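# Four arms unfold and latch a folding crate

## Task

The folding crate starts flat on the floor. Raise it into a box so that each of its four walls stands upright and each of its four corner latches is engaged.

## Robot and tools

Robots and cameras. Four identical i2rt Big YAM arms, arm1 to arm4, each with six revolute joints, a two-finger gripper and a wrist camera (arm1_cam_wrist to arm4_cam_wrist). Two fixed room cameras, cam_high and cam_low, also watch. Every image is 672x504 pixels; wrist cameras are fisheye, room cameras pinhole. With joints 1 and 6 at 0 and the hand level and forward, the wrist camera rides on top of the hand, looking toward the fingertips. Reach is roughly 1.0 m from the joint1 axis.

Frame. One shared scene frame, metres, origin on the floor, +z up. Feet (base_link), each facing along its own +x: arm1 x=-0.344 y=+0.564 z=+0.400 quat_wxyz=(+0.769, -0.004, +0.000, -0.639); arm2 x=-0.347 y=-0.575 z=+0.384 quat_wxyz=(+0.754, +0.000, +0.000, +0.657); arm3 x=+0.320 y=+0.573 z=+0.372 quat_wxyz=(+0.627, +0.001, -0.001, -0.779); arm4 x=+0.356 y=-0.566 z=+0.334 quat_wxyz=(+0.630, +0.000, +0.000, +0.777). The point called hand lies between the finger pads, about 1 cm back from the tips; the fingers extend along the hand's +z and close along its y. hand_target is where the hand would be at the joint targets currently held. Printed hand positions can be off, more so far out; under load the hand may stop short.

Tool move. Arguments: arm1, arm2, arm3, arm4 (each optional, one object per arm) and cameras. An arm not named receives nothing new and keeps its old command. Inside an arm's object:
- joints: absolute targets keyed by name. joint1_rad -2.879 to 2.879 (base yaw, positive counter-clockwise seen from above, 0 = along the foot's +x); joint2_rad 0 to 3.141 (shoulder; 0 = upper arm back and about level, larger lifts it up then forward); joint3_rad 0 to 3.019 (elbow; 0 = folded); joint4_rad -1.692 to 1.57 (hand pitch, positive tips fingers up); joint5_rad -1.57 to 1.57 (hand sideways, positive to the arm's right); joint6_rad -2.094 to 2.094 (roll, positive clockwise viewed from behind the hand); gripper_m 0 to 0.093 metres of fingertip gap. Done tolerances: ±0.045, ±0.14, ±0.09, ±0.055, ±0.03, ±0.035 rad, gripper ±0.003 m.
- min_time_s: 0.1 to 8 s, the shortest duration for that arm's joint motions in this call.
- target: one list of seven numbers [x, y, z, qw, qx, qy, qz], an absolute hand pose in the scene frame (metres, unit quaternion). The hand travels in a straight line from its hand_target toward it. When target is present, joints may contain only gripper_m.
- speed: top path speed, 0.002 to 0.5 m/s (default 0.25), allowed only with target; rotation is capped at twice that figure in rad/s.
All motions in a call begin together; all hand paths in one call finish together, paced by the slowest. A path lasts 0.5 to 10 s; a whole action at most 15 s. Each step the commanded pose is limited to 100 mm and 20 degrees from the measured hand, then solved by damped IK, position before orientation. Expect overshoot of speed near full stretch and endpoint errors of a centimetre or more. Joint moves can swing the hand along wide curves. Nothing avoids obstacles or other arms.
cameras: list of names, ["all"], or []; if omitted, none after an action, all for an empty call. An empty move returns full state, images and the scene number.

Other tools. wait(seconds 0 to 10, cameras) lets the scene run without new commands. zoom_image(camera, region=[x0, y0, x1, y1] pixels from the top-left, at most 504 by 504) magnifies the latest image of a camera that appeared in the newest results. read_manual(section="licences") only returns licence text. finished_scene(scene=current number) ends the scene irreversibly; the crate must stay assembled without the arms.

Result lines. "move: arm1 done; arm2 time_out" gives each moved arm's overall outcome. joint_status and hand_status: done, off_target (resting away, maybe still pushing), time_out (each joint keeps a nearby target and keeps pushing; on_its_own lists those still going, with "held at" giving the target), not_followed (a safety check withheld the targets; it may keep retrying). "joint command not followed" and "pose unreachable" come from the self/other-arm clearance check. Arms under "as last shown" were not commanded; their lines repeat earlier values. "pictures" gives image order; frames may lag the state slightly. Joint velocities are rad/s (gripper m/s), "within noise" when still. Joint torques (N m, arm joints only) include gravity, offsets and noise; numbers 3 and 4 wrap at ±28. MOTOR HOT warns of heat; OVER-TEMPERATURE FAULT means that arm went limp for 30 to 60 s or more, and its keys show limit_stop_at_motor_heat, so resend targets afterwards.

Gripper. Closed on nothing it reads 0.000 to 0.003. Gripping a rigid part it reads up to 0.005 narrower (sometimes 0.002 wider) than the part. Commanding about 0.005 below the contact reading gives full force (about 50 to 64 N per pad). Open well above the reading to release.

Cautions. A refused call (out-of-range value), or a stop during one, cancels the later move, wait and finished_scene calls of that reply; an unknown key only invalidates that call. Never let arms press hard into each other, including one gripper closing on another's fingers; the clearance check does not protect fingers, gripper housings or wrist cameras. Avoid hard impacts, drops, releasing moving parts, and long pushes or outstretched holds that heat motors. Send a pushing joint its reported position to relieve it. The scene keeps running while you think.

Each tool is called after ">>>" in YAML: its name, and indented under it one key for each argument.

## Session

>>> move:

>>> zoom_image:
  camera: "cam_high"
  region: [230, 230, 440, 420]

>>> zoom_image:
  camera: "cam_low"
  region: [210, 230, 480, 390]

Scene clock: 0.00 s.
Joint torques (N m): no reading
Motor temperatures (°C): arm1=[27 28 28 26 23 23 25] | arm2=[23 24 24 24 27 26 24] | arm3=[26 24 26 23 25 23 27] | arm4=[24 26 26 29 26 25 26]
Heat: arm1: hottest joint2_rad 28 °C; arm2: hottest joint5_rad 27 °C; arm3: hottest gripper 27 °C; arm4: hottest joint4_rad 29 °C.
Joint velocities: within noise
arm1.joint_positions: joint1_rad=+0.789 joint2_rad=+0.609 joint3_rad=+1.408 joint4_rad=-1.451 joint5_rad=+0.217 joint6_rad=-0.687 gripper_m=+0.09396
arm1.joint_status: not commanded
arm1.hand: x=-0.1883 y=+0.4177 z=+0.9285 quat_wxyz=(-0.292, -0.006, -0.892, +0.344) (m; scene frame)
arm1.hand_target: x=-0.1903 y=+0.4192 z=+0.9383 quat_wxyz=(-0.301, -0.007, -0.887, +0.350) (m; scene frame)
arm1.hand_status: not commanded
arm2.joint_positions: joint1_rad=-0.187 joint2_rad=+0.597 joint3_rad=+1.311 joint4_rad=-1.291 joint5_rad=+0.240 joint6_rad=-0.242 gripper_m=+0.09396
arm2.joint_status: not commanded
arm2.hand: x=-0.2313 y=-0.3616 z=+0.9012 quat_wxyz=(-0.466, +0.549, -0.680, -0.136) (m; scene frame)
arm2.hand_target: x=-0.2318 y=-0.3633 z=+0.9149 quat_wxyz=(-0.477, +0.543, -0.676, -0.143) (m; scene frame)
arm2.hand_status: not commanded
arm3.joint_positions: joint1_rad=+0.868 joint2_rad=+0.636 joint3_rad=+1.401 joint4_rad=-1.459 joint5_rad=+0.267 joint6_rad=-0.464 gripper_m=+0.09396
arm3.joint_status: not commanded
arm3.hand: x=+0.4150 y=+0.3713 z=+0.8920 quat_wxyz=(-0.249, -0.258, -0.861, +0.361) (m; scene frame)
arm3.hand_target: x=+0.4139 y=+0.3728 z=+0.9011 quat_wxyz=(-0.257, -0.258, -0.856, +0.367) (m; scene frame)
arm3.hand_status: not commanded
arm4.joint_positions: joint1_rad=-0.127 joint2_rad=+0.607 joint3_rad=+1.357 joint4_rad=-1.287 joint5_rad=+0.181 joint6_rad=-0.762 gripper_m=+0.09396
arm4.joint_status: not commanded
arm4.hand: x=+0.3685 y=-0.3250 z=+0.8718 quat_wxyz=(-0.478, +0.793, -0.350, -0.141) (m; scene frame)
arm4.hand_target: x=+0.3687 y=-0.3277 z=+0.8812 quat_wxyz=(-0.487, +0.788, -0.349, -0.145) (m; scene frame)
arm4.hand_status: not commanded
pictures: arm1_cam_wrist, arm2_cam_wrist, arm3_cam_wrist, arm4_cam_wrist, cam_high, cam_low

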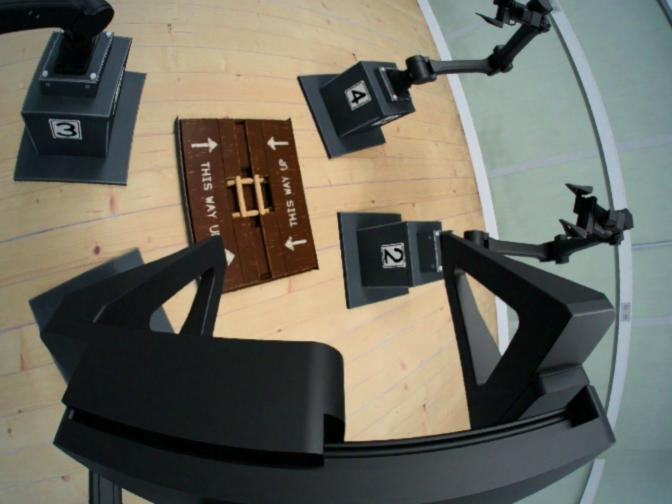

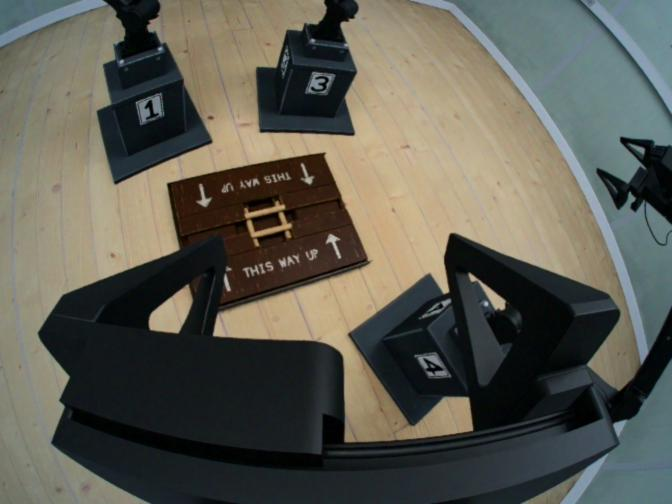

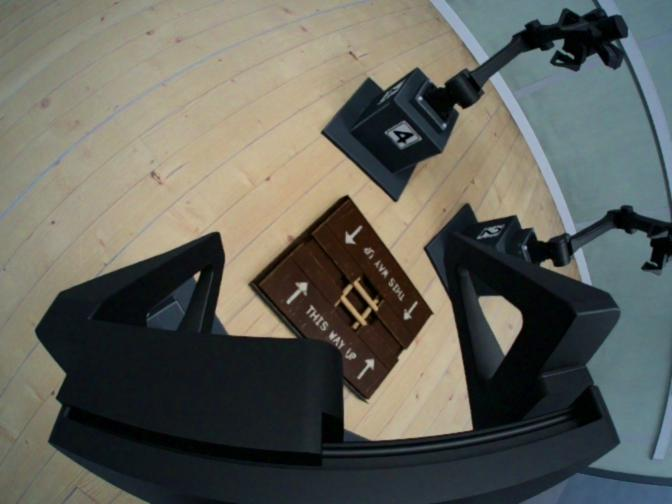

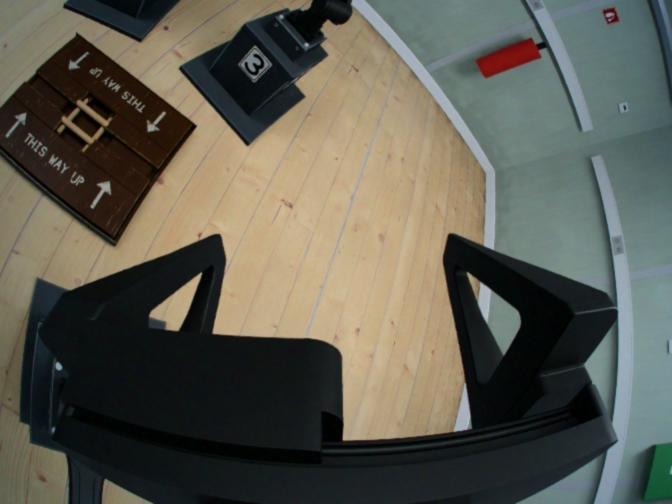

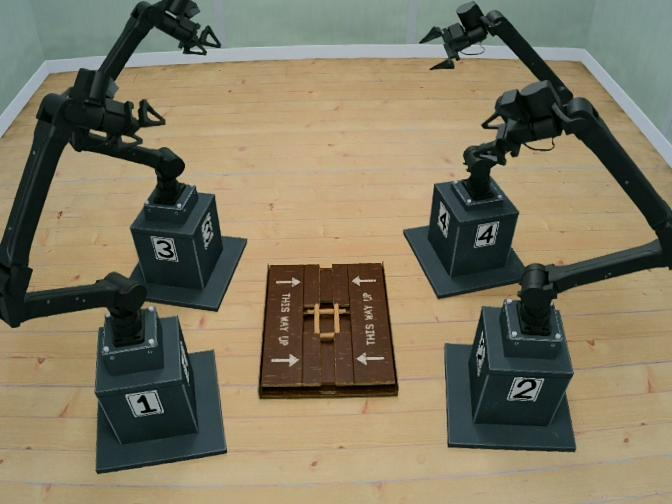

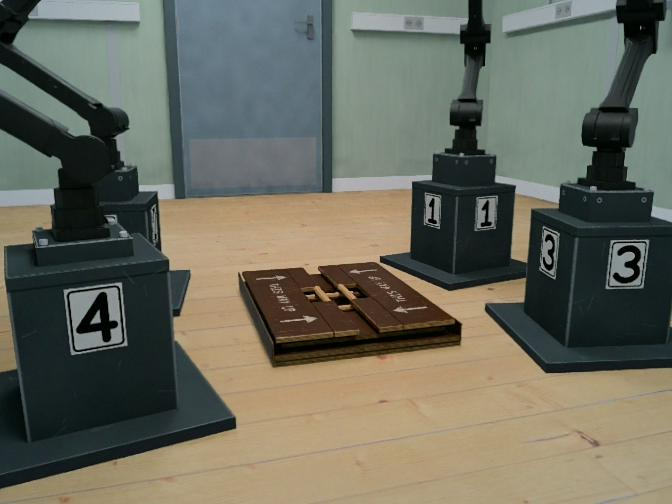

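Scaled by 2.400 from the camera's 672x504 image, which has a finer 960x720 frame.

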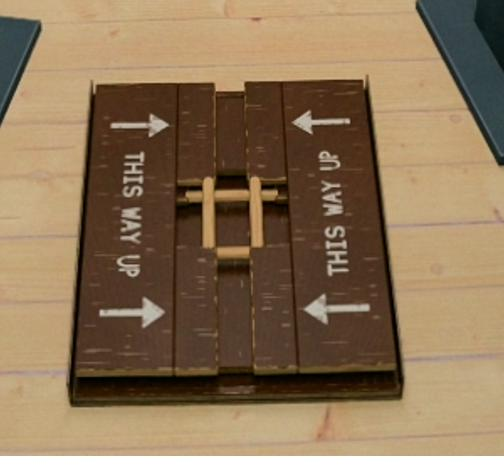

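Scaled by 1.867 from the camera's 672x504 image, which has a finer 960x720 frame.

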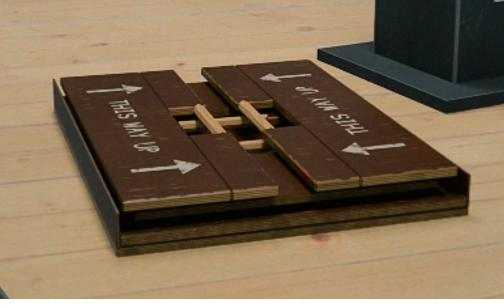

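>>> move:
  arm1: {"target": [-0.023, 0.03, 0.13, 0, 0, 1, 0], "speed": 0.38, "joints": {"gripper_m": 0.046}}
  arm2: {"target": [-0.3, -0.22, 0.4, 0, 0.7071, -0.7071, 0], "speed": 0.38, "joints": {"gripper_m": 0.046}}
  arm3: {"target": [0.22, 0.25, 0.4, 0, 0.7071, 0.7071, 0], "speed": 0.38, "joints": {"gripper_m": 0.046}}
  arm4: {"target": [0.1, -0.25, 0.35, 0, 1, 0, 0], "speed": 0.38, "joints": {"gripper_m": 0.046}}
  cameras: ["arm1_cam_wrist", "cam_high"]

Scene clock: 17.97 s.
Joint torques (N m): arm1=[-0.79 -24.94 7.53 0.1 0.16 -0.01] | arm2=[0.79 -11.05 7.88 0.64 -0.11 -0.12] | arm3=[-1.55 -7.59 7.76 0.76 0.22 0.14] | arm4=[2.43 -10.64 10.55 0.24 -0.23 -0.1]
Motor temperatures (°C): arm1=[27 28 29 26 23 23 25] | arm2=[23 24 25 24 27 26 24] | arm3=[26 25 28 23 25 23 27] | arm4=[24 26 28 29 26 25 26]
Heat: arm1: hottest joint3_rad 29 °C; arm2: hottest joint5_rad 27 °C; arm3: hottest joint3_rad 28 °C; arm4: hottest joint4_rad 29 °C.
move: arm1 off_target; arm2 off_target; arm3 off_target; arm4 off_target
Joint velocities: within noise
arm1.joint_positions: joint1_rad=+0.373 joint2_rad=+2.574 joint3_rad=+1.667 joint4_rad=-0.686 joint5_rad=-0.010 joint6_rad=-1.011 gripper_m=+0.04606
arm1.joint_status: all done
arm1.hand: x=-0.0229 y=+0.0480 z=+0.1290 quat_wxyz=(+0.004, -0.001, -1.000, -0.009) (m; scene frame)
arm1.hand_target: x=-0.0230 y=+0.0373 z=+0.1269 quat_wxyz=(+0.003, +0.000, -1.000, -0.005) (m; scene frame)
arm1.hand_status: off_target (0.018 m and 1.2 deg from the pose sent, 0.903 m and 53.7 deg at the start)
arm2.joint_positions: joint1_rad=+0.003 joint2_rad=+1.510 joint3_rad=+0.766 joint4_rad=-0.881 joint5_rad=+0.005 joint6_rad=-0.117 gripper_m=+0.04614
arm2.joint_status: all done
arm2.hand: x=-0.3008 y=-0.2440 z=+0.3907 quat_wxyz=(+0.019, +0.701, -0.712, +0.019) (m; scene frame)
arm2.hand_target: x=-0.3018 y=-0.2233 z=+0.3997 quat_wxyz=(+0.003, +0.708, -0.707, +0.004) (m; scene frame)
arm2.hand_status: off_target (0.026 m and 3.2 deg from the pose sent, 0.525 m and 59.2 deg at the start)
arm3.joint_positions: joint1_rad=-0.075 joint2_rad=+1.426 joint3_rad=+0.736 joint4_rad=-0.920 joint5_rad=-0.003 joint6_rad=-0.298 gripper_m=+0.04612
arm3.joint_status: all done
arm3.hand: x=+0.2289 y=+0.2678 z=+0.3953 quat_wxyz=(+0.007, -0.704, -0.710, -0.019) (m; scene frame)
arm3.hand_target: x=+0.2197 y=+0.2534 z=+0.3989 quat_wxyz=(+0.003, -0.712, -0.702, -0.007) (m; scene frame)
arm3.hand_status: off_target (0.020 m and 2.4 deg from the pose sent, 0.543 m and 75.4 deg at the start)
arm4.joint_positions: joint1_rad=+0.462 joint2_rad=+1.608 joint3_rad=+0.897 joint4_rad=-0.904 joint5_rad=+0.010 joint6_rad=-0.861 gripper_m=+0.04607
arm4.joint_status: all done
arm4.hand: x=+0.1202 y=-0.2653 z=+0.3438 quat_wxyz=(+0.014, +1.000, -0.020, +0.018) (m; scene frame)
arm4.hand_target: x=+0.1061 y=-0.2521 z=+0.3492 quat_wxyz=(+0.002, +1.000, -0.008, +0.006) (m; scene frame)
arm4.hand_status: off_target (0.026 m and 3.4 deg from the pose sent, 0.592 m and 75.1 deg at the start)
pictures: arm1_cam_wrist, cam_high

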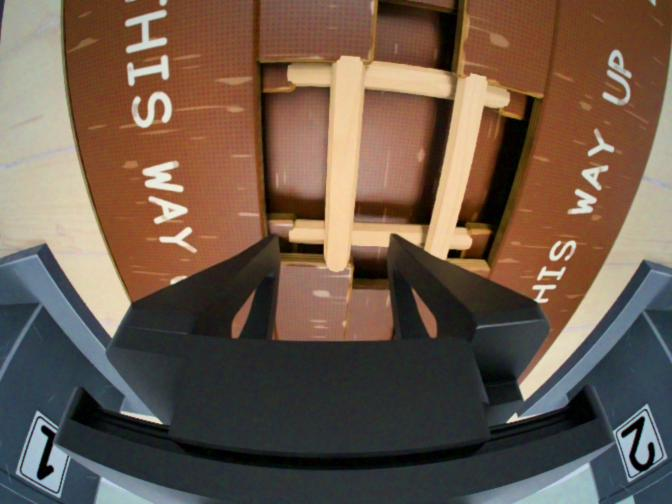

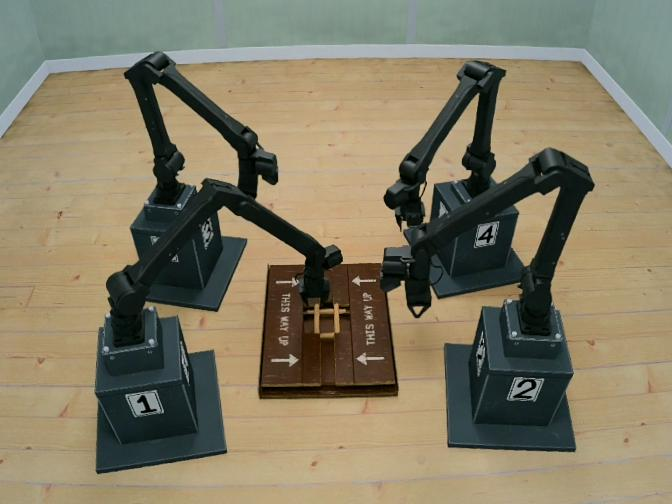

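>>> move:
  arm1: {"target": [-0.021, 0.0265, 0.042, 0, 0, 1, 0], "speed": 0.2}
  cameras: ["arm1_cam_wrist"]

>>> move:
  arm1: {"joints": {"gripper_m": 0.0165}}
  cameras: ["arm1_cam_wrist"]

Scene clock: 22.13 s.
Joint torques (N m): arm1=[-0.79 -26.87 6.84 0.58 0.12 0.01] | arm2=[0.67 -10.99 7.88 0.64 -0.11 -0.12] | arm3=[-1.55 -7.82 7.73 0.61 0.19 0.12] | arm4=[2.26 -10.64 10.56 0.24 -0.23 -0.1]
Motor temperatures (°C): arm1=[27 29 29 26 23 23 25] | arm2=[23 25 25 24 27 26 24] | arm3=[26 25 28 23 25 23 27] | arm4=[24 26 28 29 26 25 26]
Heat: arm1: hottest joint2_rad 29 °C; arm2: hottest joint5_rad 27 °C; arm3: hottest joint3_rad 28 °C; arm4: hottest joint4_rad 29 °C.
move: arm1 off_target
Joint velocities: within noise
arm1.joint_positions: joint1_rad=+0.369 joint2_rad=+2.780 joint3_rad=+1.819 joint4_rad=-0.634 joint5_rad=-0.010 joint6_rad=-1.014 gripper_m=+0.04606
arm1.joint_status: not commanded
arm1.hand: x=-0.0229 y=+0.0414 z=+0.0411 quat_wxyz=(+0.005, -0.002, -1.000, -0.010) (m; scene frame)
arm1.hand_target: x=-0.0209 y=+0.0265 z=+0.0432 quat_wxyz=(-0.001, -0.001, -1.000, +0.001) (m; scene frame)
arm1.hand_status: off_target (0.015 m and 1.3 deg from the pose sent, 0.090 m and 1.2 deg at the start)
arm2, arm3: as last shown
arm4.joint_positions: joint1_rad=+0.459 joint2_rad=+1.608 joint3_rad=+0.897 joint4_rad=-0.904 joint5_rad=+0.010 joint6_rad=-0.861 gripper_m=+0.04607
arm4.joint_status: not commanded
arm4.hand: x=+0.1211 y=-0.2645 z=+0.3438 quat_wxyz=(+0.014, +1.000, -0.021, +0.018) (m; scene frame)
arm4.hand_target: x=+0.1071 y=-0.2513 z=+0.3492 quat_wxyz=(+0.002, +1.000, -0.010, +0.006) (m; scene frame)
arm4.hand_status: not commanded
pictures: arm1_cam_wrist

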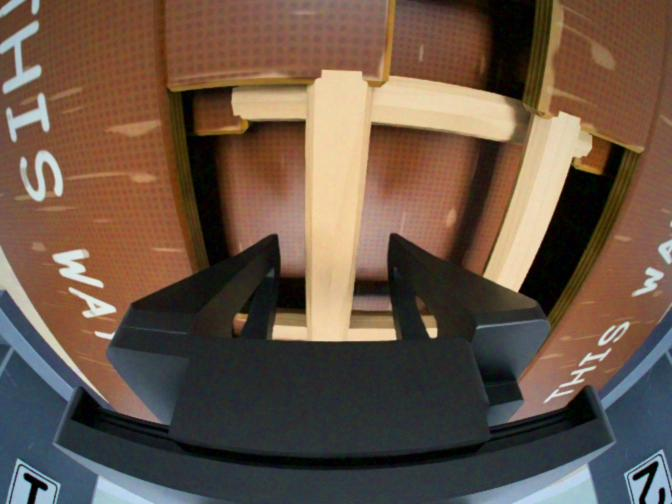

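Scene clock: 23.03 s.
Joint torques (N m): arm1=[-1.03 -25.82 7.04 0.76 0.18 -0.16] | arm2=[0.73 -11.05 7.88 0.62 -0.11 -0.12] | arm3=[-1.49 -7.71 7.69 0.8 0.21 0.11] | arm4=[2.2 -10.64 10.56 0.25 -0.23 -0.1]
Motor temperatures (°C): arm1=[27 29 29 26 23 23 25] | arm2=[23 25 25 24 27 26 24] | arm3=[26 25 28 23 25 23 27] | arm4=[24 26 28 29 26 25 26]
Heat: arm1: hottest joint2_rad 29 °C; arm2: hottest joint5_rad 27 °C; arm3: hottest joint3_rad 28 °C; arm4: hottest joint4_rad 29 °C.
move: arm1 done
Joint velocities: within noise
arm1.joint_positions: joint1_rad=+0.367 joint2_rad=+2.781 joint3_rad=+1.819 joint4_rad=-0.635 joint5_rad=-0.018 joint6_rad=-0.994 gripper_m=+0.01791
arm1.joint_status: all done
arm1.hand: x=-0.0231 y=+0.0426 z=+0.0402 quat_wxyz=(+0.002, -0.013, -1.000, -0.013) (m; scene frame)
arm1.hand_target: x=-0.0204 y=+0.0276 z=+0.0422 quat_wxyz=(-0.003, -0.001, -1.000, -0.001) (m; scene frame)
arm1.hand_status: not commanded
arm2, arm3, arm4: as last shown
pictures: arm1_cam_wrist

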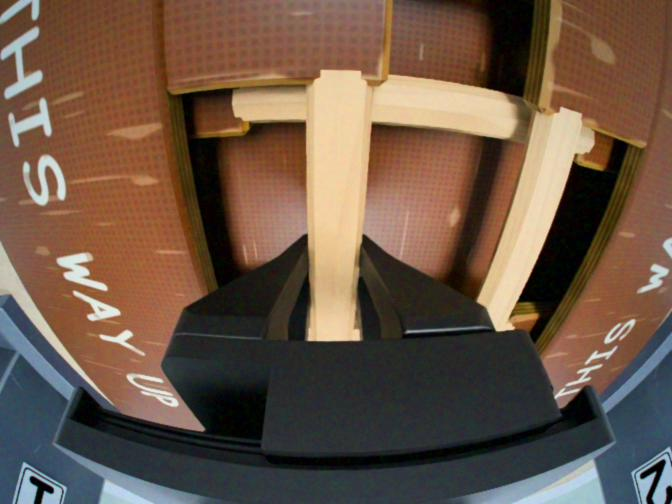

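>>> move:
  arm1: {"target": [-0.021, 0.0465, 0.125, 0, 0.018, 0.9998, 0], "speed": 0.14}
  cameras: []

>>> move:
  arm1: {"target": [-0.021, 0.0765, 0.19, 0, 0.018, 0.9998, 0], "speed": 0.16}
  cameras: []

>>> move:
  arm1: {"target": [-0.021, 0.1395, 0.235, 0, 0.018, 0.9998, 0], "speed": 0.16}
  arm4: {"target": [0.0, -0.12, 0.25, 0, 1, 0, 0], "speed": 0.3}
  cameras: ["arm1_cam_wrist", "cam_low"]

Scene clock: 28.40 s.
Joint torques (N m): arm1=[-0.15 -30.68 4.03 -0.9 0.17 -0.02] | arm2=[0.79 -11.05 7.87 0.64 -0.11 -0.12] | arm3=[-1.55 -7.41 7.82 0.62 0.18 0.11] | arm4=[2.26 -10.64 10.56 0.24 -0.23 -0.1]
Motor temperatures (°C): arm1=[27 30 29 26 23 23 25] | arm2=[23 25 26 24 27 26 24] | arm3=[26 25 29 23 25 23 27] | arm4=[24 26 29 29 26 25 26]
Heat: arm1: hottest joint2_rad 30 °C; arm2: hottest joint5_rad 27 °C; arm3: hottest joint3_rad 29 °C; arm4: hottest joint3_rad 29 °C.
move: arm1 off_target
Joint velocities: within noise
arm1.joint_positions: joint1_rad=+0.373 joint2_rad=+2.628 joint3_rad=+1.675 joint4_rad=-0.615 joint5_rad=-0.012 joint6_rad=-0.969 gripper_m=+0.01714
arm1.joint_status: not commanded
arm1.hand: x=-0.0232 y=+0.0486 z=+0.0991 quat_wxyz=(-0.003, -0.022, -1.000, +0.001) (m; scene frame)
arm1.hand_target: x=-0.0193 y=+0.0439 z=+0.1245 quat_wxyz=(-0.003, -0.017, -1.000, +0.004) (m; scene frame)
arm1.hand_status: off_target (0.026 m and 0.5 deg from the pose sent, 0.085 m and 1.6 deg at the start)
arm2, arm3, arm4: as last shown
pictures: none
No camera images: "cameras" was empty.

Scene clock: 29.53 s.
Joint torques (N m): arm1=[-0.21 -30.45 3.96 -1.74 -0.09 0.02] | arm2=[0.79 -11.05 7.88 0.64 -0.11 -0.12] | arm3=[-1.49 -7.36 7.87 0.73 0.21 0.15] | arm4=[2.26 -10.64 10.56 0.24 -0.23 -0.1]
Motor temperatures (°C): arm1=[27 30 29 26 23 23 25] | arm2=[23 25 26 24 27 26 24] | arm3=[26 25 29 23 25 23 27] | arm4=[24 26 29 29 26 25 26]
Heat: arm1: hottest joint2_rad 30 °C; arm2: hottest joint5_rad 27 °C; arm3: hottest joint3_rad 29 °C; arm4: hottest joint3_rad 29 °C.
move: arm1 off_target
Joint velocities: within noise
arm1.joint_positions: joint1_rad=+0.402 joint2_rad=+2.465 joint3_rad=+1.520 joint4_rad=-0.620 joint5_rad=+0.004 joint6_rad=-0.943 gripper_m=+0.01722
arm1.joint_status: not commanded
arm1.hand: x=-0.0225 y=+0.0755 z=+0.1578 quat_wxyz=(+0.003, -0.020, -1.000, +0.006) (m; scene frame)
arm1.hand_target: x=-0.0217 y=+0.0751 z=+0.1881 quat_wxyz=(+0.003, -0.018, -1.000, +0.002) (m; scene frame)
arm1.hand_status: off_target (0.032 m and 0.8 deg from the pose sent, 0.095 m and 0.5 deg at the start)
arm2, arm3, arm4: as last shown
pictures: none
No camera images: "cameras" was empty.

Scene clock: 31.17 s.
Joint torques (N m): arm1=[-0.56 -26.46 3.6 -0.4 0.08 0.08] | arm2=[0.79 -11.05 7.9 0.64 -0.11 -0.12] | arm3=[-1.14 -7.71 7.73 0.65 0.22 0.12] | arm4=[2.2 -17.32 10.52 -0.51 -0.23 -0.1]
Motor temperatures (°C): arm1=[27 30 29 26 23 23 25] | arm2=[23 25 26 24 27 26 24] | arm3=[26 25 29 23 25 23 27] | arm4=[24 26 29 29 26 25 26]
Heat: arm1: hottest joint2_rad 30 °C; arm2: hottest joint5_rad 27 °C; arm3: hottest joint3_rad 29 °C; arm4: hottest joint3_rad 29 °C.
move: arm1 off_target; arm4 off_target
Joint velocities: within noise
arm1.joint_positions: joint1_rad=+0.464 joint2_rad=+2.268 joint3_rad=+1.308 joint4_rad=-0.615 joint5_rad=-0.009 joint6_rad=-0.883 gripper_m=+0.01701
arm1.joint_status: not commanded
arm1.hand: x=-0.0210 y=+0.1372 z=+0.2172 quat_wxyz=(+0.000, -0.019, -1.000, -0.001) (m; scene frame)
arm1.hand_target: x=-0.0210 y=+0.1386 z=+0.2350 quat_wxyz=(-0.001, -0.018, -1.000, +0.000) (m; scene frame)
arm1.hand_status: off_target (0.018 m and 0.2 deg from the pose sent, 0.100 m and 0.8 deg at the start)
arm2, arm3: as last shown
arm4.joint_positions: joint1_rad=+0.459 joint2_rad=+2.111 joint3_rad=+1.379 joint4_rad=-0.842 joint5_rad=+0.002 joint6_rad=-0.881 gripper_m=+0.04607
arm4.joint_status: not commanded
arm4.hand: x=+0.0115 y=-0.1274 z=+0.2512 quat_wxyz=(+0.001, +1.000, -0.011, +0.002) (m; scene frame)
arm4.hand_target: x=+0.0016 y=-0.1208 z=+0.2483 quat_wxyz=(+0.000, +1.000, +0.000, +0.000) (m; scene frame)
arm4.hand_status: off_target (0.014 m and 1.3 deg from the pose sent, 0.211 m and 3.5 deg at the start)
pictures: arm1_cam_wrist, cam_low

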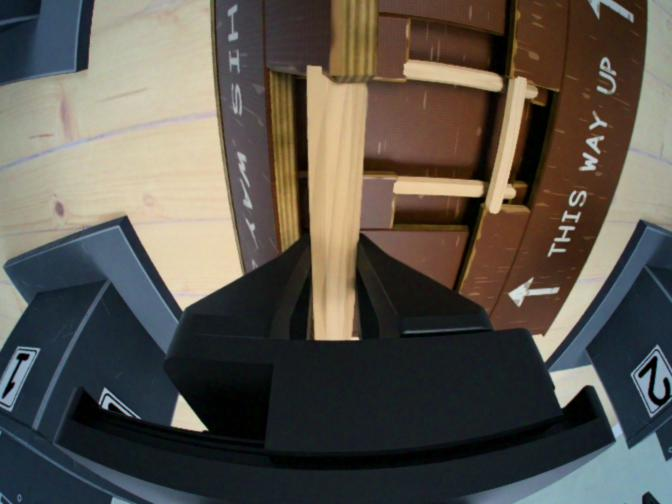

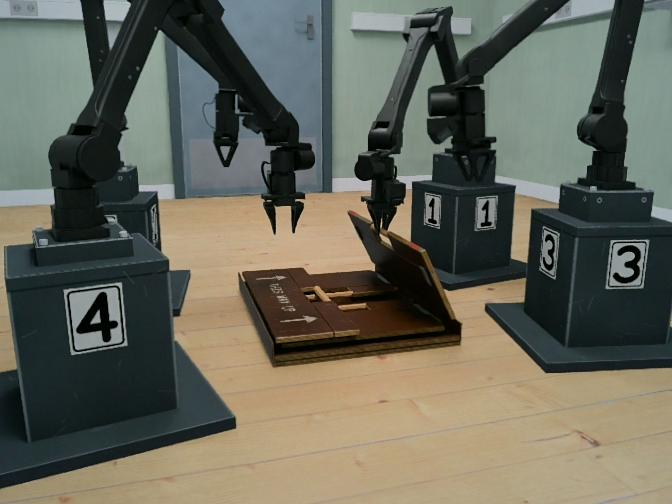

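>>> move:
  arm1: {"target": [-0.021, 0.2015, 0.252, 0, 0.018, 0.9998, 0], "speed": 0.14}
  arm4: {"target": [-0.028, -0.013, 0.12, 0, 0.9998, -0.018, 0], "speed": 0.3}
  cameras: ["arm4_cam_wrist"]

>>> move:
  arm1: {"target": [-0.021, 0.25, 0.256, 0, 0.018, 0.9998, 0], "speed": 0.08}
  arm4: {"target": [-0.020, -0.0065, 0.042, 0, 0.9998, -0.018, 0], "speed": 0.2}
  cameras: ["arm4_cam_wrist", "arm1_cam_wrist"]

Scene clock: 35.33 s.
Joint torques (N m): arm1=[1.08 -24.82 2.55 -0.94 -0.36 0.14] | arm2=[0.79 -11.05 7.9 0.64 -0.11 -0.12] | arm3=[-1.61 -7.36 7.82 0.79 0.23 0.17] | arm4=[1.61 -21.77 10.71 -0.53 -0.23 -0.1]
Motor temperatures (°C): arm1=[27 30 29 26 23 23 25] | arm2=[23 25 26 24 27 26 24] | arm3=[26 25 29 23 25 23 27] | arm4=[24 27 29 29 26 25 26]
Heat: arm1: hottest joint2_rad 30 °C; arm2: hottest joint5_rad 27 °C; arm3: hottest joint3_rad 29 °C; arm4: hottest joint3_rad 29 °C.
move: arm1 off_target; arm4 done
Joint velocities: within noise
arm1.joint_positions: joint1_rad=+0.530 joint2_rad=+2.159 joint3_rad=+1.152 joint4_rad=-0.546 joint5_rad=+0.005 joint6_rad=-0.814 gripper_m=+0.01685
arm1.joint_status: not commanded
arm1.hand: x=-0.0204 y=+0.1870 z=+0.2375 quat_wxyz=(-0.001, -0.021, -1.000, +0.011) (m; scene frame)
arm1.hand_target: x=-0.0221 y=+0.2004 z=+0.2513 quat_wxyz=(+0.001, -0.019, -1.000, +0.001) (m; scene frame)
arm1.hand_status: off_target (0.020 m and 1.4 deg from the pose sent, 0.073 m and 0.2 deg at the start)
arm2, arm3: as last shown
arm4.joint_positions: joint1_rad=+0.404 joint2_rad=+2.549 joint3_rad=+1.846 joint4_rad=-0.868 joint5_rad=+0.002 joint6_rad=-0.910 gripper_m=+0.04607
arm4.joint_status: not commanded
arm4.hand: x=-0.0256 y=-0.0209 z=+0.1256 quat_wxyz=(-0.001, +1.000, -0.024, +0.001) (m; scene frame)
arm4.hand_target: x=-0.0303 y=-0.0159 z=+0.1192 quat_wxyz=(-0.001, +1.000, -0.015, -0.001) (m; scene frame)
arm4.hand_status: done (0.010 m and 0.7 deg from the pose sent, 0.179 m and 0.8 deg at the start)
pictures: arm4_cam_wrist

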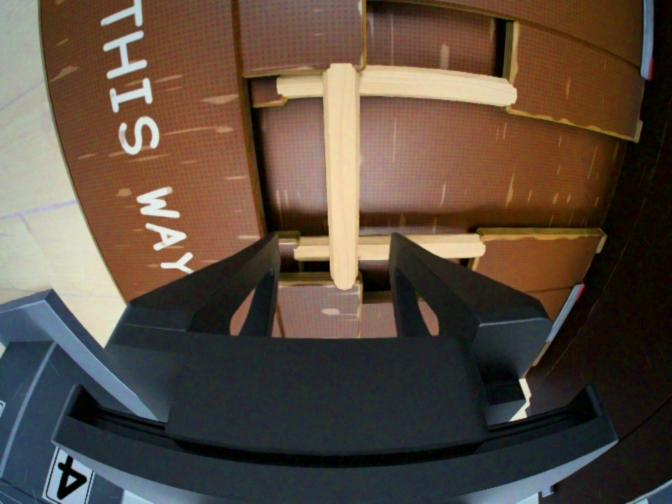

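Scene clock: 36.93 s.
Joint torques (N m): arm1=[0.97 -23 1.52 -1.2 -0.73 0.2] | arm2=[0.79 -11.05 7.9 0.64 -0.11 -0.12] | arm3=[-1.44 -7.77 7.73 0.77 0.23 0.15] | arm4=[1.44 -22.89 10.1 0.13 -0.22 -0.12]
Motor temperatures (°C): arm1=[27 30 29 26 23 23 25] | arm2=[23 25 26 24 27 26 24] | arm3=[26 25 29 23 25 23 27] | arm4=[24 27 29 29 26 25 26]
Heat: arm1: hottest joint2_rad 30 °C; arm2: hottest joint5_rad 27 °C; arm3: hottest joint3_rad 29 °C; arm4: hottest joint3_rad 29 °C.
move: arm1 off_target; arm4 off_target
Joint velocities: within noise
arm1.joint_positions: joint1_rad=+0.583 joint2_rad=+2.102 joint3_rad=+1.052 joint4_rad=-0.483 joint5_rad=+0.013 joint6_rad=-0.759 gripper_m=+0.01693
arm1.joint_status: not commanded
arm1.hand: x=-0.0192 y=+0.2223 z=+0.2437 quat_wxyz=(-0.006, -0.022, -1.000, +0.021) (m; scene frame)
arm1.hand_target: x=-0.0240 y=+0.2451 z=+0.2553 quat_wxyz=(+0.000, -0.019, -1.000, +0.001) (m; scene frame)
arm1.hand_status: off_target (0.030 m and 2.5 deg from the pose sent, 0.066 m and 1.4 deg at the start)
arm2, arm3: as last shown
arm4.joint_positions: joint1_rad=+0.386 joint2_rad=+2.707 joint3_rad=+1.935 joint4_rad=-0.816 joint5_rad=+0.002 joint6_rad=-0.924 gripper_m=+0.04607
arm4.joint_status: not commanded
arm4.hand: x=-0.0145 y=-0.0155 z=+0.0488 quat_wxyz=(+0.006, +1.000, -0.027, +0.005) (m; scene frame)
arm4.hand_target: x=-0.0164 y=-0.0052 z=+0.0427 quat_wxyz=(+0.000, +1.000, -0.021, +0.000) (m; scene frame)
arm4.hand_status: off_target (0.013 m and 1.4 deg from the pose sent, 0.085 m and 0.7 deg at the start)
pictures: arm1_cam_wrist, arm4_cam_wrist

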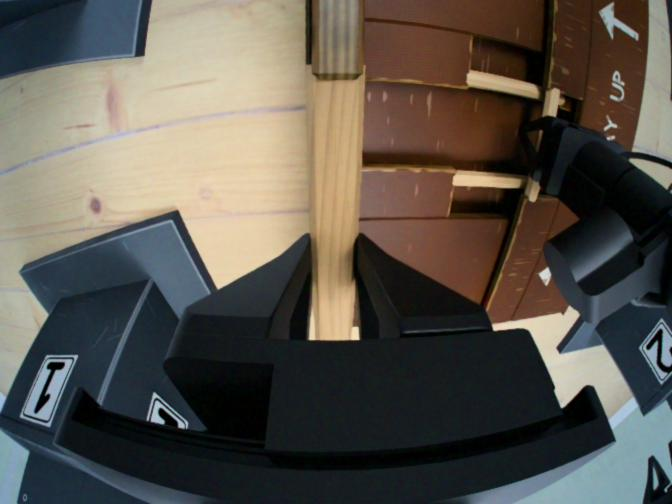

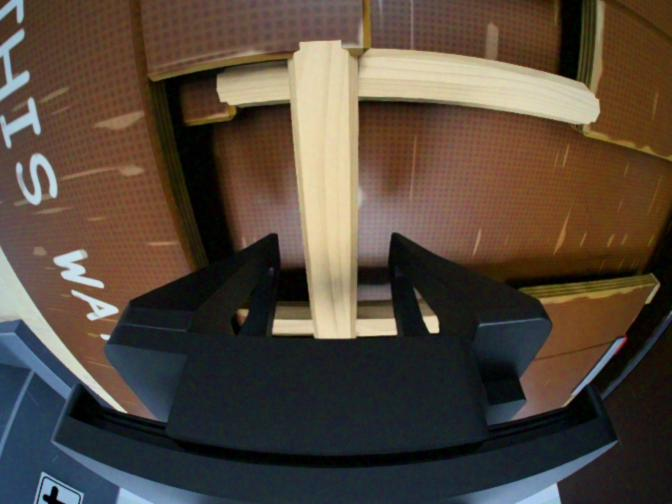

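>>> move:
  arm4: {"joints": {"gripper_m": 0.0165}}
  cameras: ["arm4_cam_wrist"]

Scene clock: 52.57 s.
Joint torques (N m): arm1=[1.55 -23.71 1.44 -1.33 -0.67 0.24] | arm2=[0.79 -11.11 7.9 0.62 -0.11 -0.12] | arm3=[-1.73 -7.88 7.73 0.8 0.2 0.13] | arm4=[1.26 -22.65 10.09 0.1 -0.18 0.06]
Motor temperatures (°C): arm1=[27 32 29 26 23 23 26] | arm2=[23 25 26 24 27 26 24] | arm3=[26 25 29 23 25 23 27] | arm4=[24 29 30 29 26 25 26]
Heat: arm1: hottest joint2_rad 32 °C; arm2: hottest joint5_rad 27 °C; arm3: hottest joint3_rad 29 °C; arm4: hottest joint3_rad 30 °C.
move: arm4 done
Joint velocities: within noise
arm1: as last shown
arm1.hand_target: x=-0.0240 y=+0.2451 z=+0.2552 quat_wxyz=(+0.000, -0.019, -1.000, +0.001) (m; scene frame)
arm2.joint_positions: joint1_rad=+0.003 joint2_rad=+1.510 joint3_rad=+0.766 joint4_rad=-0.881 joint5_rad=+0.005 joint6_rad=-0.117 gripper_m=+0.04614
arm2.joint_status: not commanded
arm2.hand: x=-0.3008 y=-0.2440 z=+0.3907 quat_wxyz=(+0.019, +0.701, -0.712, +0.019) (m; scene frame)
arm2.hand_target: x=-0.3018 y=-0.2233 z=+0.3997 quat_wxyz=(+0.003, +0.708, -0.707, +0.004) (m; scene frame)
arm2.hand_status: not commanded
arm3.joint_positions: joint1_rad=-0.075 joint2_rad=+1.426 joint3_rad=+0.736 joint4_rad=-0.920 joint5_rad=-0.003 joint6_rad=-0.298 gripper_m=+0.04612
arm3.joint_status: not commanded
arm3.hand: x=+0.2289 y=+0.2678 z=+0.3953 quat_wxyz=(+0.007, -0.704, -0.710, -0.019) (m; scene frame)
arm3.hand_target: x=+0.2197 y=+0.2534 z=+0.3989 quat_wxyz=(+0.003, -0.712, -0.702, -0.007) (m; scene frame)
arm3.hand_status: not commanded
arm4.joint_positions: joint1_rad=+0.386 joint2_rad=+2.707 joint3_rad=+1.935 joint4_rad=-0.816 joint5_rad=+0.000 joint6_rad=-0.947 gripper_m=+0.01700
arm4.joint_status: all done
arm4.hand: x=-0.0147 y=-0.0156 z=+0.0488 quat_wxyz=(+0.007, +1.000, -0.015, +0.005) (m; scene frame)
arm4.hand_target: x=-0.0164 y=-0.0052 z=+0.0427 quat_wxyz=(+0.000, +1.000, -0.017, +0.000) (m; scene frame)
arm4.hand_status: not commanded
pictures: arm4_cam_wrist

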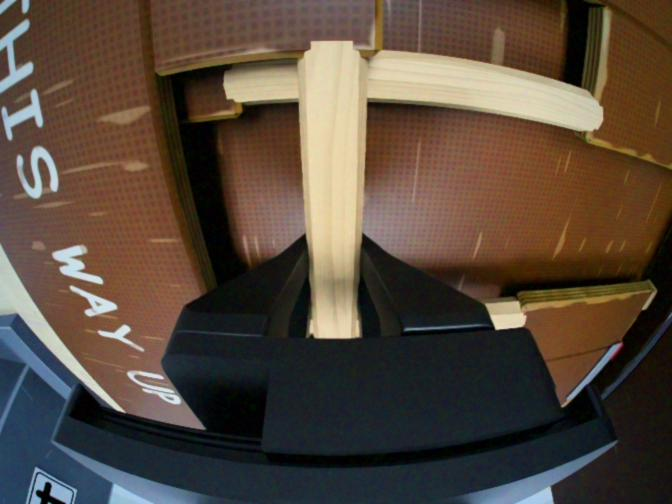

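>>> move:
  arm4: {"target": [-0.019, -0.0215, 0.125, 0, 0.9998, -0.018, 0], "speed": 0.14}

>>> move:
  arm4: {"target": [-0.019, -0.0515, 0.19, 0, 0.9998, -0.018, 0], "speed": 0.14}

>>> move:
  arm4: {"target": [-0.019, -0.1135, 0.235, 0, 0.9998, -0.018, 0], "speed": 0.14}
  arm2: {"target": [-0.2, -0.13, 0.36, 0, 0.7071, -0.7071, 0], "speed": 0.14}
  cameras: ["arm4_cam_wrist", "cam_high"]

Scene clock: 55.03 s.
Joint torques (N m): arm1=[2.32 -23.3 1.52 -1.22 -0.73 0.24] | arm2=[0.73 -10.99 7.88 0.62 -0.11 -0.12] | arm3=[-1.2 -7.36 7.82 0.7 0.22 0.14] | arm4=[2.43 -28.4 6.37 -1.84 -0.51 0.26]
Motor temperatures (°C): arm1=[27 32 29 26 24 23 26] | arm2=[23 25 26 24 27 26 24] | arm3=[26 25 29 23 25 23 27] | arm4=[24 29 30 29 26 25 26]
Heat: arm1: hottest joint2_rad 32 °C; arm2: hottest joint5_rad 27 °C; arm3: hottest joint3_rad 29 °C; arm4: hottest joint3_rad 30 °C.
move: arm4 off_target
Joint velocities: within noise
arm1, arm2, arm3: as last shown
arm4.joint_positions: joint1_rad=+0.392 joint2_rad=+2.598 joint3_rad=+1.842 joint4_rad=-0.810 joint5_rad=+0.011 joint6_rad=-0.947 gripper_m=+0.01656
arm4.joint_status: not commanded
arm4.hand: x=-0.0145 y=-0.0197 z=+0.0929 quat_wxyz=(-0.005, +1.000, -0.012, +0.003) (m; scene frame)
arm4.hand_target: x=-0.0226 y=-0.0211 z=+0.1224 quat_wxyz=(-0.003, +1.000, -0.016, -0.002) (m; scene frame)
arm4.hand_status: off_target (0.032 m and 1.0 deg from the pose sent, 0.077 m and 1.0 deg at the start)
pictures: none

Scene clock: 56.17 s.
Joint torques (N m): arm1=[1.38 -23.88 1.46 -1.28 -0.73 0.21] | arm2=[0.79 -11.05 7.88 0.62 -0.11 -0.12] | arm3=[-1.44 -7.41 7.83 0.77 0.17 0.14] | arm4=[2.37 -27.81 6.41 -2.41 -0.54 0.33]
Motor temperatures (°C): arm1=[27 32 29 26 24 23 26] | arm2=[23 25 26 24 27 26 24] | arm3=[26 25 29 23 25 23 27] | arm4=[24 29 29 29 26 25 26]
Heat: arm1: hottest joint2_rad 32 °C; arm2: hottest joint5_rad 27 °C; arm3: hottest joint3_rad 29 °C; arm4: hottest joint2_rad 29 °C.
move: arm4 off_target
Joint velocities: within noise
arm1, arm2, arm3: as last shown
arm4.joint_positions: joint1_rad=+0.415 joint2_rad=+2.435 joint3_rad=+1.704 joint4_rad=-0.833 joint5_rad=+0.011 joint6_rad=-0.929 gripper_m=+0.01669
arm4.joint_status: not commanded
arm4.hand: x=-0.0152 y=-0.0449 z=+0.1561 quat_wxyz=(-0.006, +1.000, -0.010, +0.002) (m; scene frame)
arm4.hand_target: x=-0.0205 y=-0.0503 z=+0.1886 quat_wxyz=(-0.001, +1.000, -0.017, -0.001) (m; scene frame)
arm4.hand_status: off_target (0.035 m and 1.2 deg from the pose sent, 0.102 m and 1.0 deg at the start)
pictures: none

Scene clock: 57.97 s.
Joint torques (N m): arm1=[1.32 -23.88 1.57 -1.29 -0.76 0.23] | arm2=[-1.08 -15.38 7.92 0.49 -0.14 -0.14] | arm3=[-1.73 -7.71 7.79 0.87 0.19 0.17] | arm4=[2.43 -24.53 6.49 -1.68 -0.51 0.34]
Motor temperatures (°C): arm1=[27 33 29 26 24 23 26] | arm2=[23 25 26 24 27 26 24] | arm3=[26 25 29 23 25 23 27] | arm4=[24 30 29 29 26 25 26]
Heat: arm1: hottest joint2_rad 33 °C; arm2: hottest joint5_rad 27 °C; arm3: hottest joint3_rad 29 °C; arm4: hottest joint2_rad 30 °C.
move: arm2 off_target; arm4 off_target
Joint velocities: within noise
arm1, arm3: as last shown
arm2.joint_positions: joint1_rad=-0.181 joint2_rad=+1.820 joint3_rad=+1.059 joint4_rad=-0.844 joint5_rad=+0.001 joint6_rad=-0.305 gripper_m=+0.04613
arm2.joint_status: not commanded
arm2.hand: x=-0.2058 y=-0.1485 z=+0.3540 quat_wxyz=(+0.015, +0.702, -0.712, +0.008) (m; scene frame)
arm2.hand_target: x=-0.1977 y=-0.1314 z=+0.3593 quat_wxyz=(+0.001, +0.703, -0.711, +0.000) (m; scene frame)
arm2.hand_status: off_target (0.020 m and 2.1 deg from the pose sent, 0.155 m and 3.2 deg at the start)
arm4.joint_positions: joint1_rad=+0.474 joint2_rad=+2.240 joint3_rad=+1.497 joint4_rad=-0.825 joint5_rad=+0.011 joint6_rad=-0.866 gripper_m=+0.01652
arm4.joint_status: not commanded
arm4.hand: x=-0.0153 y=-0.1054 z=+0.2133 quat_wxyz=(-0.004, +1.000, -0.011, +0.004) (m; scene frame)
arm4.hand_target: x=-0.0185 y=-0.1124 z=+0.2348 quat_wxyz=(+0.000, +1.000, -0.018, +0.000) (m; scene frame)
arm4.hand_status: off_target (0.023 m and 1.0 deg from the pose sent, 0.105 m and 1.2 deg at the start)
pictures: arm4_cam_wrist, cam_high

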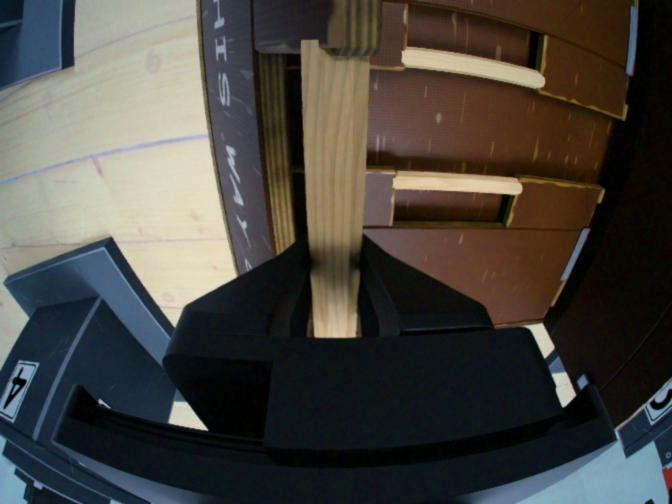

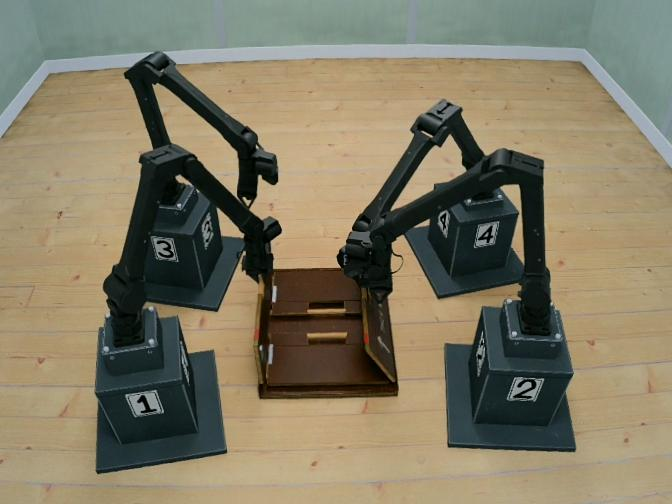

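>>> move:
  arm4: {"target": [-0.019, -0.1755, 0.252, 0, 0.9998, -0.018, 0], "speed": 0.14}
  arm2: {"target": [-0.18, -0.06, 0.34, 0, 0.7071, -0.7071, 0], "speed": 0.16}

>>> move:
  arm4: {"target": [-0.019, -0.2255, 0.256, 0, 0.9998, -0.018, 0], "speed": 0.12}
  arm1: {"target": [-0.021, 0.2595, 0.256, 0, 0.018, 0.9998, 0], "speed": 0.05}
  arm2: {"target": [-0.07, 0.02, 0.15, 0, 0.7071, -0.7071, 0], "speed": 0.2}
  cameras: ["arm2_cam_wrist", "cam_high"]

Scene clock: 61.03 s.
Joint torques (N m): arm1=[1.2 -23.82 1.52 -1.25 -0.7 0.23] | arm2=[0.32 -18.55 8.28 -0.17 -0.08 -0.11] | arm3=[-1.26 -7.06 7.82 0.62 0.21 0.12] | arm4=[2.43 -22.59 5.56 -1.37 -0.61 0.4]
Motor temperatures (°C): arm1=[27 33 29 26 24 23 26] | arm2=[23 25 27 24 27 26 24] | arm3=[26 25 30 23 25 23 27] | arm4=[24 30 29 29 26 25 27]
Heat: arm1: hottest joint2_rad 33 °C; arm2: hottest joint3_rad 27 °C; arm3: hottest joint3_rad 30 °C; arm4: hottest joint2_rad 30 °C.
move: arm2 off_target; arm4 off_target
Joint velocities: within noise
arm1, arm3: as last shown
arm2.joint_positions: joint1_rad=-0.181 joint2_rad=+2.001 joint3_rad=+1.289 joint4_rad=-0.878 joint5_rad=+0.001 joint6_rad=-0.305 gripper_m=+0.04613
arm2.joint_status: not commanded
arm2.hand: x=-0.1818 y=-0.0755 z=+0.3334 quat_wxyz=(+0.008, +0.703, -0.712, +0.005) (m; scene frame)
arm2.hand_target: x=-0.1798 y=-0.0602 z=+0.3395 quat_wxyz=(-0.001, +0.707, -0.707, +0.000) (m; scene frame)
arm2.hand_status: off_target (0.017 m and 1.3 deg from the pose sent, 0.093 m and 2.1 deg at the start)
arm4.joint_positions: joint1_rad=+0.542 joint2_rad=+2.119 joint3_rad=+1.336 joint4_rad=-0.781 joint5_rad=+0.014 joint6_rad=-0.798 gripper_m=+0.01658
arm4.joint_status: not commanded
arm4.hand: x=-0.0163 y=-0.1621 z=+0.2353 quat_wxyz=(-0.007, +1.000, -0.011, +0.003) (m; scene frame)
arm4.hand_target: x=-0.0168 y=-0.1724 z=+0.2520 quat_wxyz=(-0.001, +1.000, -0.021, +0.000) (m; scene frame)
arm4.hand_status: off_target (0.022 m and 1.2 deg from the pose sent, 0.080 m and 1.0 deg at the start)
pictures: none

Scene clock: 63.17 s.
Joint torques (N m): arm1=[3.19 -23.59 0.75 -1.55 -0.87 0.34] | arm2=[-0.5 -24.82 7.65 -0.03 -0.15 -0.13] | arm3=[-1.38 -7.65 7.69 0.8 0.22 0.11] | arm4=[4.19 -21.95 4.31 -2 -0.98 0.57]
Motor temperatures (°C): arm1=[27 33 29 26 24 23 26] | arm2=[23 26 27 24 27 26 24] | arm3=[26 25 30 23 25 23 27] | arm4=[24 30 29 29 26 25 27]
Heat: arm1: hottest joint2_rad 33 °C; arm2: hottest joint3_rad 27 °C; arm3: hottest joint3_rad 30 °C; arm4: hottest joint2_rad 30 °C.
move: arm1 off_target; arm2 off_target; arm4 off_target
Joint velocities: within noise
arm1.joint_positions: joint1_rad=+0.586 joint2_rad=+2.099 joint3_rad=+1.042 joint4_rad=-0.465 joint5_rad=+0.017 joint6_rad=-0.751 gripper_m=+0.01693
arm1.joint_status: not commanded
arm1.hand: x=-0.0192 y=+0.2233 z=+0.2431 quat_wxyz=(-0.009, -0.024, -0.999, +0.026) (m; scene frame)
arm1.hand_target: x=-0.0218 y=+0.2576 z=+0.2537 quat_wxyz=(+0.001, -0.018, -1.000, +0.001) (m; scene frame)
arm1.hand_status: off_target (0.038 m and 3.2 deg from the pose sent, 0.039 m and 2.5 deg at the start)
arm2.joint_positions: joint1_rad=-0.292 joint2_rad=+2.572 joint3_rad=+1.779 joint4_rad=-0.801 joint5_rad=+0.001 joint6_rad=-0.426 gripper_m=+0.04613
arm2.joint_status: not commanded
arm2.hand: x=-0.0806 y=+0.0066 z=+0.1422 quat_wxyz=(+0.011, +0.706, -0.708, +0.005) (m; scene frame)
arm2.hand_target: x=-0.0714 y=+0.0187 z=+0.1495 quat_wxyz=(+0.000, +0.707, -0.707, -0.001) (m; scene frame)
arm2.hand_status: off_target (0.019 m and 1.3 deg from the pose sent, 0.235 m and 1.3 deg at the start)
arm3: as last shown
arm4.joint_positions: joint1_rad=+0.594 joint2_rad=+2.056 joint3_rad=+1.230 joint4_rad=-0.718 joint5_rad=+0.027 joint6_rad=-0.746 gripper_m=+0.01658
arm4.joint_status: not commanded
arm4.hand: x=-0.0171 y=-0.1982 z=+0.2395 quat_wxyz=(-0.019, +1.000, -0.012, -0.001) (m; scene frame)
arm4.hand_target: x=-0.0191 y=-0.2242 z=+0.2547 quat_wxyz=(-0.001, +1.000, -0.017, +0.001) (m; scene frame)
arm4.hand_status: off_target (0.032 m and 2.3 deg from the pose sent, 0.067 m and 1.2 deg at the start)
pictures: arm2_cam_wrist, cam_high

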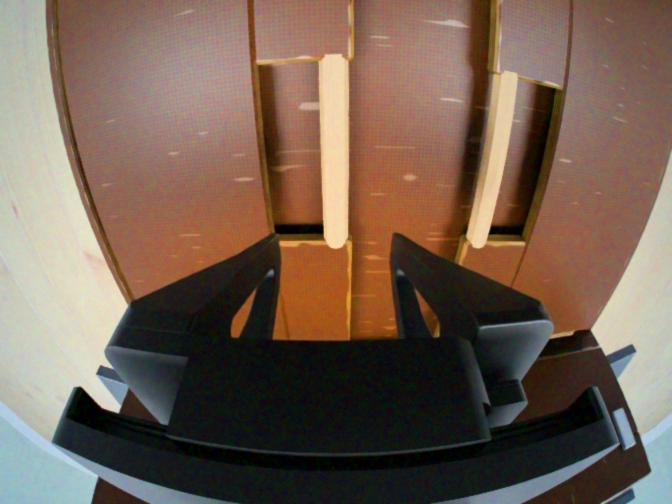

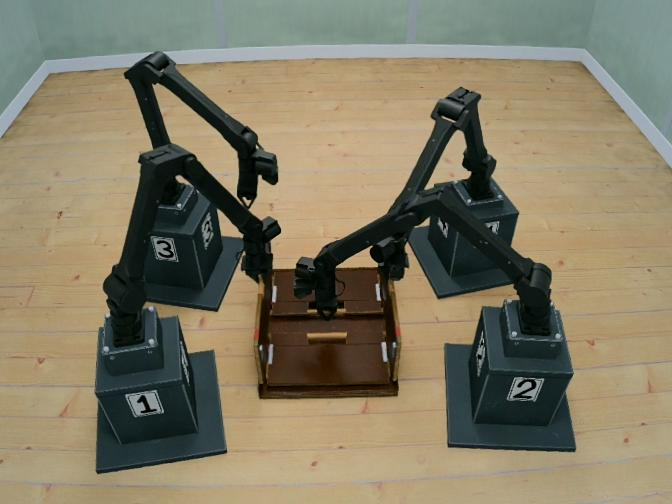

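>>> move:
  arm2: {"target": [-0.069, 0.018, 0.042, 0, 0.7071, -0.7071, 0], "speed": 0.15, "joints": {"gripper_m": 0.046}}
  arm4: {"target": [-0.019, -0.2355, 0.256, 0, 0.9998, -0.018, 0], "speed": 0.05}
  cameras: ["arm2_cam_wrist"]

Scene clock: 67.47 s.
Joint torques (N m): arm1=[3.19 -23.77 0.73 -1.55 -0.84 0.3] | arm2=[-0.85 -25.23 6.95 0.58 -0.08 -0.13] | arm3=[-1.44 -7 7.83 0.8 0.21 0.12] | arm4=[4.95 -22.24 3.56 -2.36 -1.16 0.67]
Motor temperatures (°C): arm1=[27 33 29 26 24 23 26] | arm2=[23 26 27 24 27 26 24] | arm3=[26 25 30 23 25 23 27] | arm4=[24 30 29 29 27 25 27]
Heat: arm1: hottest joint2_rad 33 °C; arm2: hottest joint3_rad 27 °C; arm3: hottest joint3_rad 30 °C; arm4: hottest joint2_rad 30 °C.
move: arm2 off_target; arm4 off_target
Joint velocities: within noise
arm1, arm3: as last shown
arm2.joint_positions: joint1_rad=-0.292 joint2_rad=+2.799 joint3_rad=+1.917 joint4_rad=-0.729 joint5_rad=+0.001 joint6_rad=-0.429 gripper_m=+0.04613
arm2.joint_status: all done
arm2.hand: x=-0.0827 y=+0.0017 z=+0.0358 quat_wxyz=(+0.018, +0.707, -0.707, +0.008) (m; scene frame)
arm2.hand_target: x=-0.0696 y=+0.0165 z=+0.0424 quat_wxyz=(+0.000, +0.707, -0.707, +0.000) (m; scene frame)
arm2.hand_status: off_target (0.022 m and 2.3 deg from the pose sent, 0.101 m and 1.3 deg at the start)
arm4.joint_positions: joint1_rad=+0.596 joint2_rad=+2.050 joint3_rad=+1.218 joint4_rad=-0.696 joint5_rad=+0.033 joint6_rad=-0.743 gripper_m=+0.01659
arm4.joint_status: not commanded
arm4.hand: x=-0.0171 y=-0.1979 z=+0.2395 quat_wxyz=(-0.026, +1.000, -0.013, -0.004) (m; scene frame)
arm4.hand_target: x=-0.0186 y=-0.2323 z=+0.2542 quat_wxyz=(-0.002, +1.000, -0.018, +0.000) (m; scene frame)
arm4.hand_status: off_target (0.041 m and 3.1 deg from the pose sent, 0.041 m and 2.3 deg at the start)
pictures: arm2_cam_wrist

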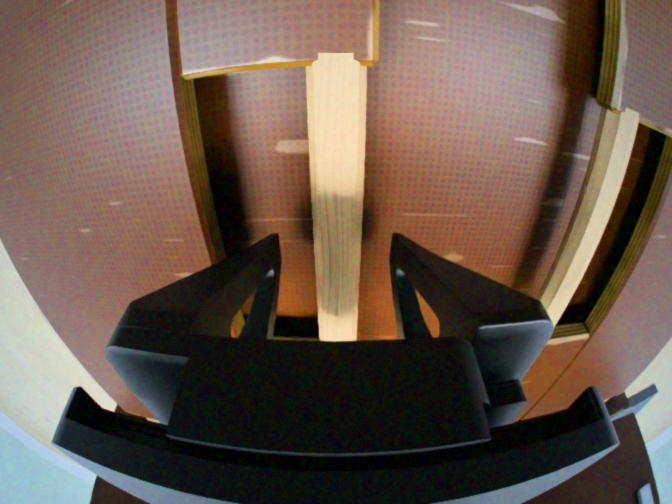

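>>> move:
  arm2: {"joints": {"gripper_m": 0.026}}

>>> move:
  arm2: {"joints": {"gripper_m": 0.009}}
  arm3: {"target": [0.16, 0.18, 0.33, 0, 0.7071, 0.7071, 0], "speed": 0.2}
  cameras: ["arm2_cam_wrist"]

Scene clock: 69.47 s.
Joint torques (N m): arm1=[3.25 -24.12 0.76 -1.65 -0.88 0.29] | arm2=[-0.91 -25.35 7.02 0.58 -0.08 -0.13] | arm3=[-1.49 -7.65 7.88 0.81 0.22 0.15] | arm4=[4.95 -22.24 3.56 -2.35 -1.16 0.68]
Motor temperatures (°C): arm1=[27 33 29 26 24 23 26] | arm2=[23 26 27 24 27 26 24] | arm3=[26 25 30 23 25 23 27] | arm4=[24 30 29 29 27 25 27]
Heat: arm1: hottest joint2_rad 33 °C; arm2: hottest joint3_rad 27 °C; arm3: hottest joint3_rad 30 °C; arm4: hottest joint2_rad 30 °C.
move: arm2 done
Joint velocities: within noise
arm1, arm3, arm4: as last shown
arm2.joint_positions: joint1_rad=-0.292 joint2_rad=+2.799 joint3_rad=+1.917 joint4_rad=-0.729 joint5_rad=+0.001 joint6_rad=-0.429 gripper_m=+0.02622
arm2.joint_status: all done
arm2.hand: x=-0.0827 y=+0.0017 z=+0.0358 quat_wxyz=(+0.018, +0.707, -0.707, +0.008) (m; scene frame)
arm2.hand_target: x=-0.0696 y=+0.0165 z=+0.0424 quat_wxyz=(+0.000, +0.707, -0.707, +0.000) (m; scene frame)
arm2.hand_status: not commanded
pictures: none

Scene clock: 70.80 s.
Joint torques (N m): arm1=[3.55 -24.06 0.72 -1.54 -0.86 0.3] | arm2=[-0.91 -25.35 6.98 0.55 -0.1 -0.12] | arm3=[-1.38 -10.75 7.51 0.81 0.15 -0.06] | arm4=[4.95 -22.24 3.55 -2.36 -1.16 0.68]
Motor temperatures (°C): arm1=[27 33 29 26 24 23 26] | arm2=[23 26 27 24 27 26 24] | arm3=[26 25 30 23 25 23 27] | arm4=[24 30 29 29 27 25 27]
Heat: arm1: hottest joint2_rad 33 °C; arm2: hottest joint3_rad 27 °C; arm3: hottest joint3_rad 30 °C; arm4: hottest joint2_rad 30 °C.
move: arm2 off_target; arm3 off_target
Joint velocities: within noise
arm1, arm4: as last shown
arm2.joint_positions: joint1_rad=-0.292 joint2_rad=+2.799 joint3_rad=+1.918 joint4_rad=-0.729 joint5_rad=+0.001 joint6_rad=-0.433 gripper_m=+0.01685
arm2.joint_status: gripper_m off_target (ended at +0.01688, target +0.00900)
arm2.hand: x=-0.0824 y=+0.0024 z=+0.0361 quat_wxyz=(+0.018, +0.709, -0.705, +0.007) (m; scene frame)
arm2.hand_target: x=-0.0696 y=+0.0169 z=+0.0427 quat_wxyz=(+0.000, +0.709, -0.706, +0.000) (m; scene frame)
arm2.hand_status: not commanded
arm3.joint_positions: joint1_rad=-0.159 joint2_rad=+1.746 joint3_rad=+0.907 joint4_rad=-0.754 joint5_rad=+0.000 joint6_rad=-0.372 gripper_m=+0.04612
arm3.joint_status: not commanded
arm3.hand: x=+0.1719 y=+0.1973 z=+0.3305 quat_wxyz=(+0.004, -0.708, -0.706, -0.011) (m; scene frame)
arm3.hand_target: x=+0.1605 y=+0.1812 z=+0.3302 quat_wxyz=(-0.001, -0.709, -0.705, +0.000) (m; scene frame)
arm3.hand_status: off_target (0.021 m and 1.4 deg from the pose sent, 0.129 m and 2.4 deg at the start)
pictures: arm2_cam_wrist

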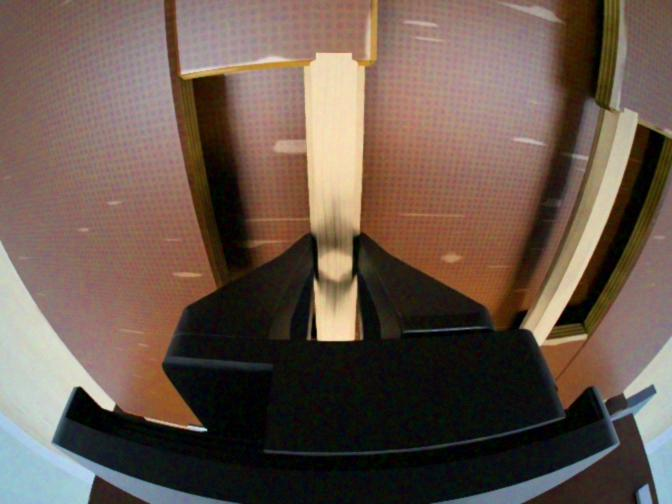

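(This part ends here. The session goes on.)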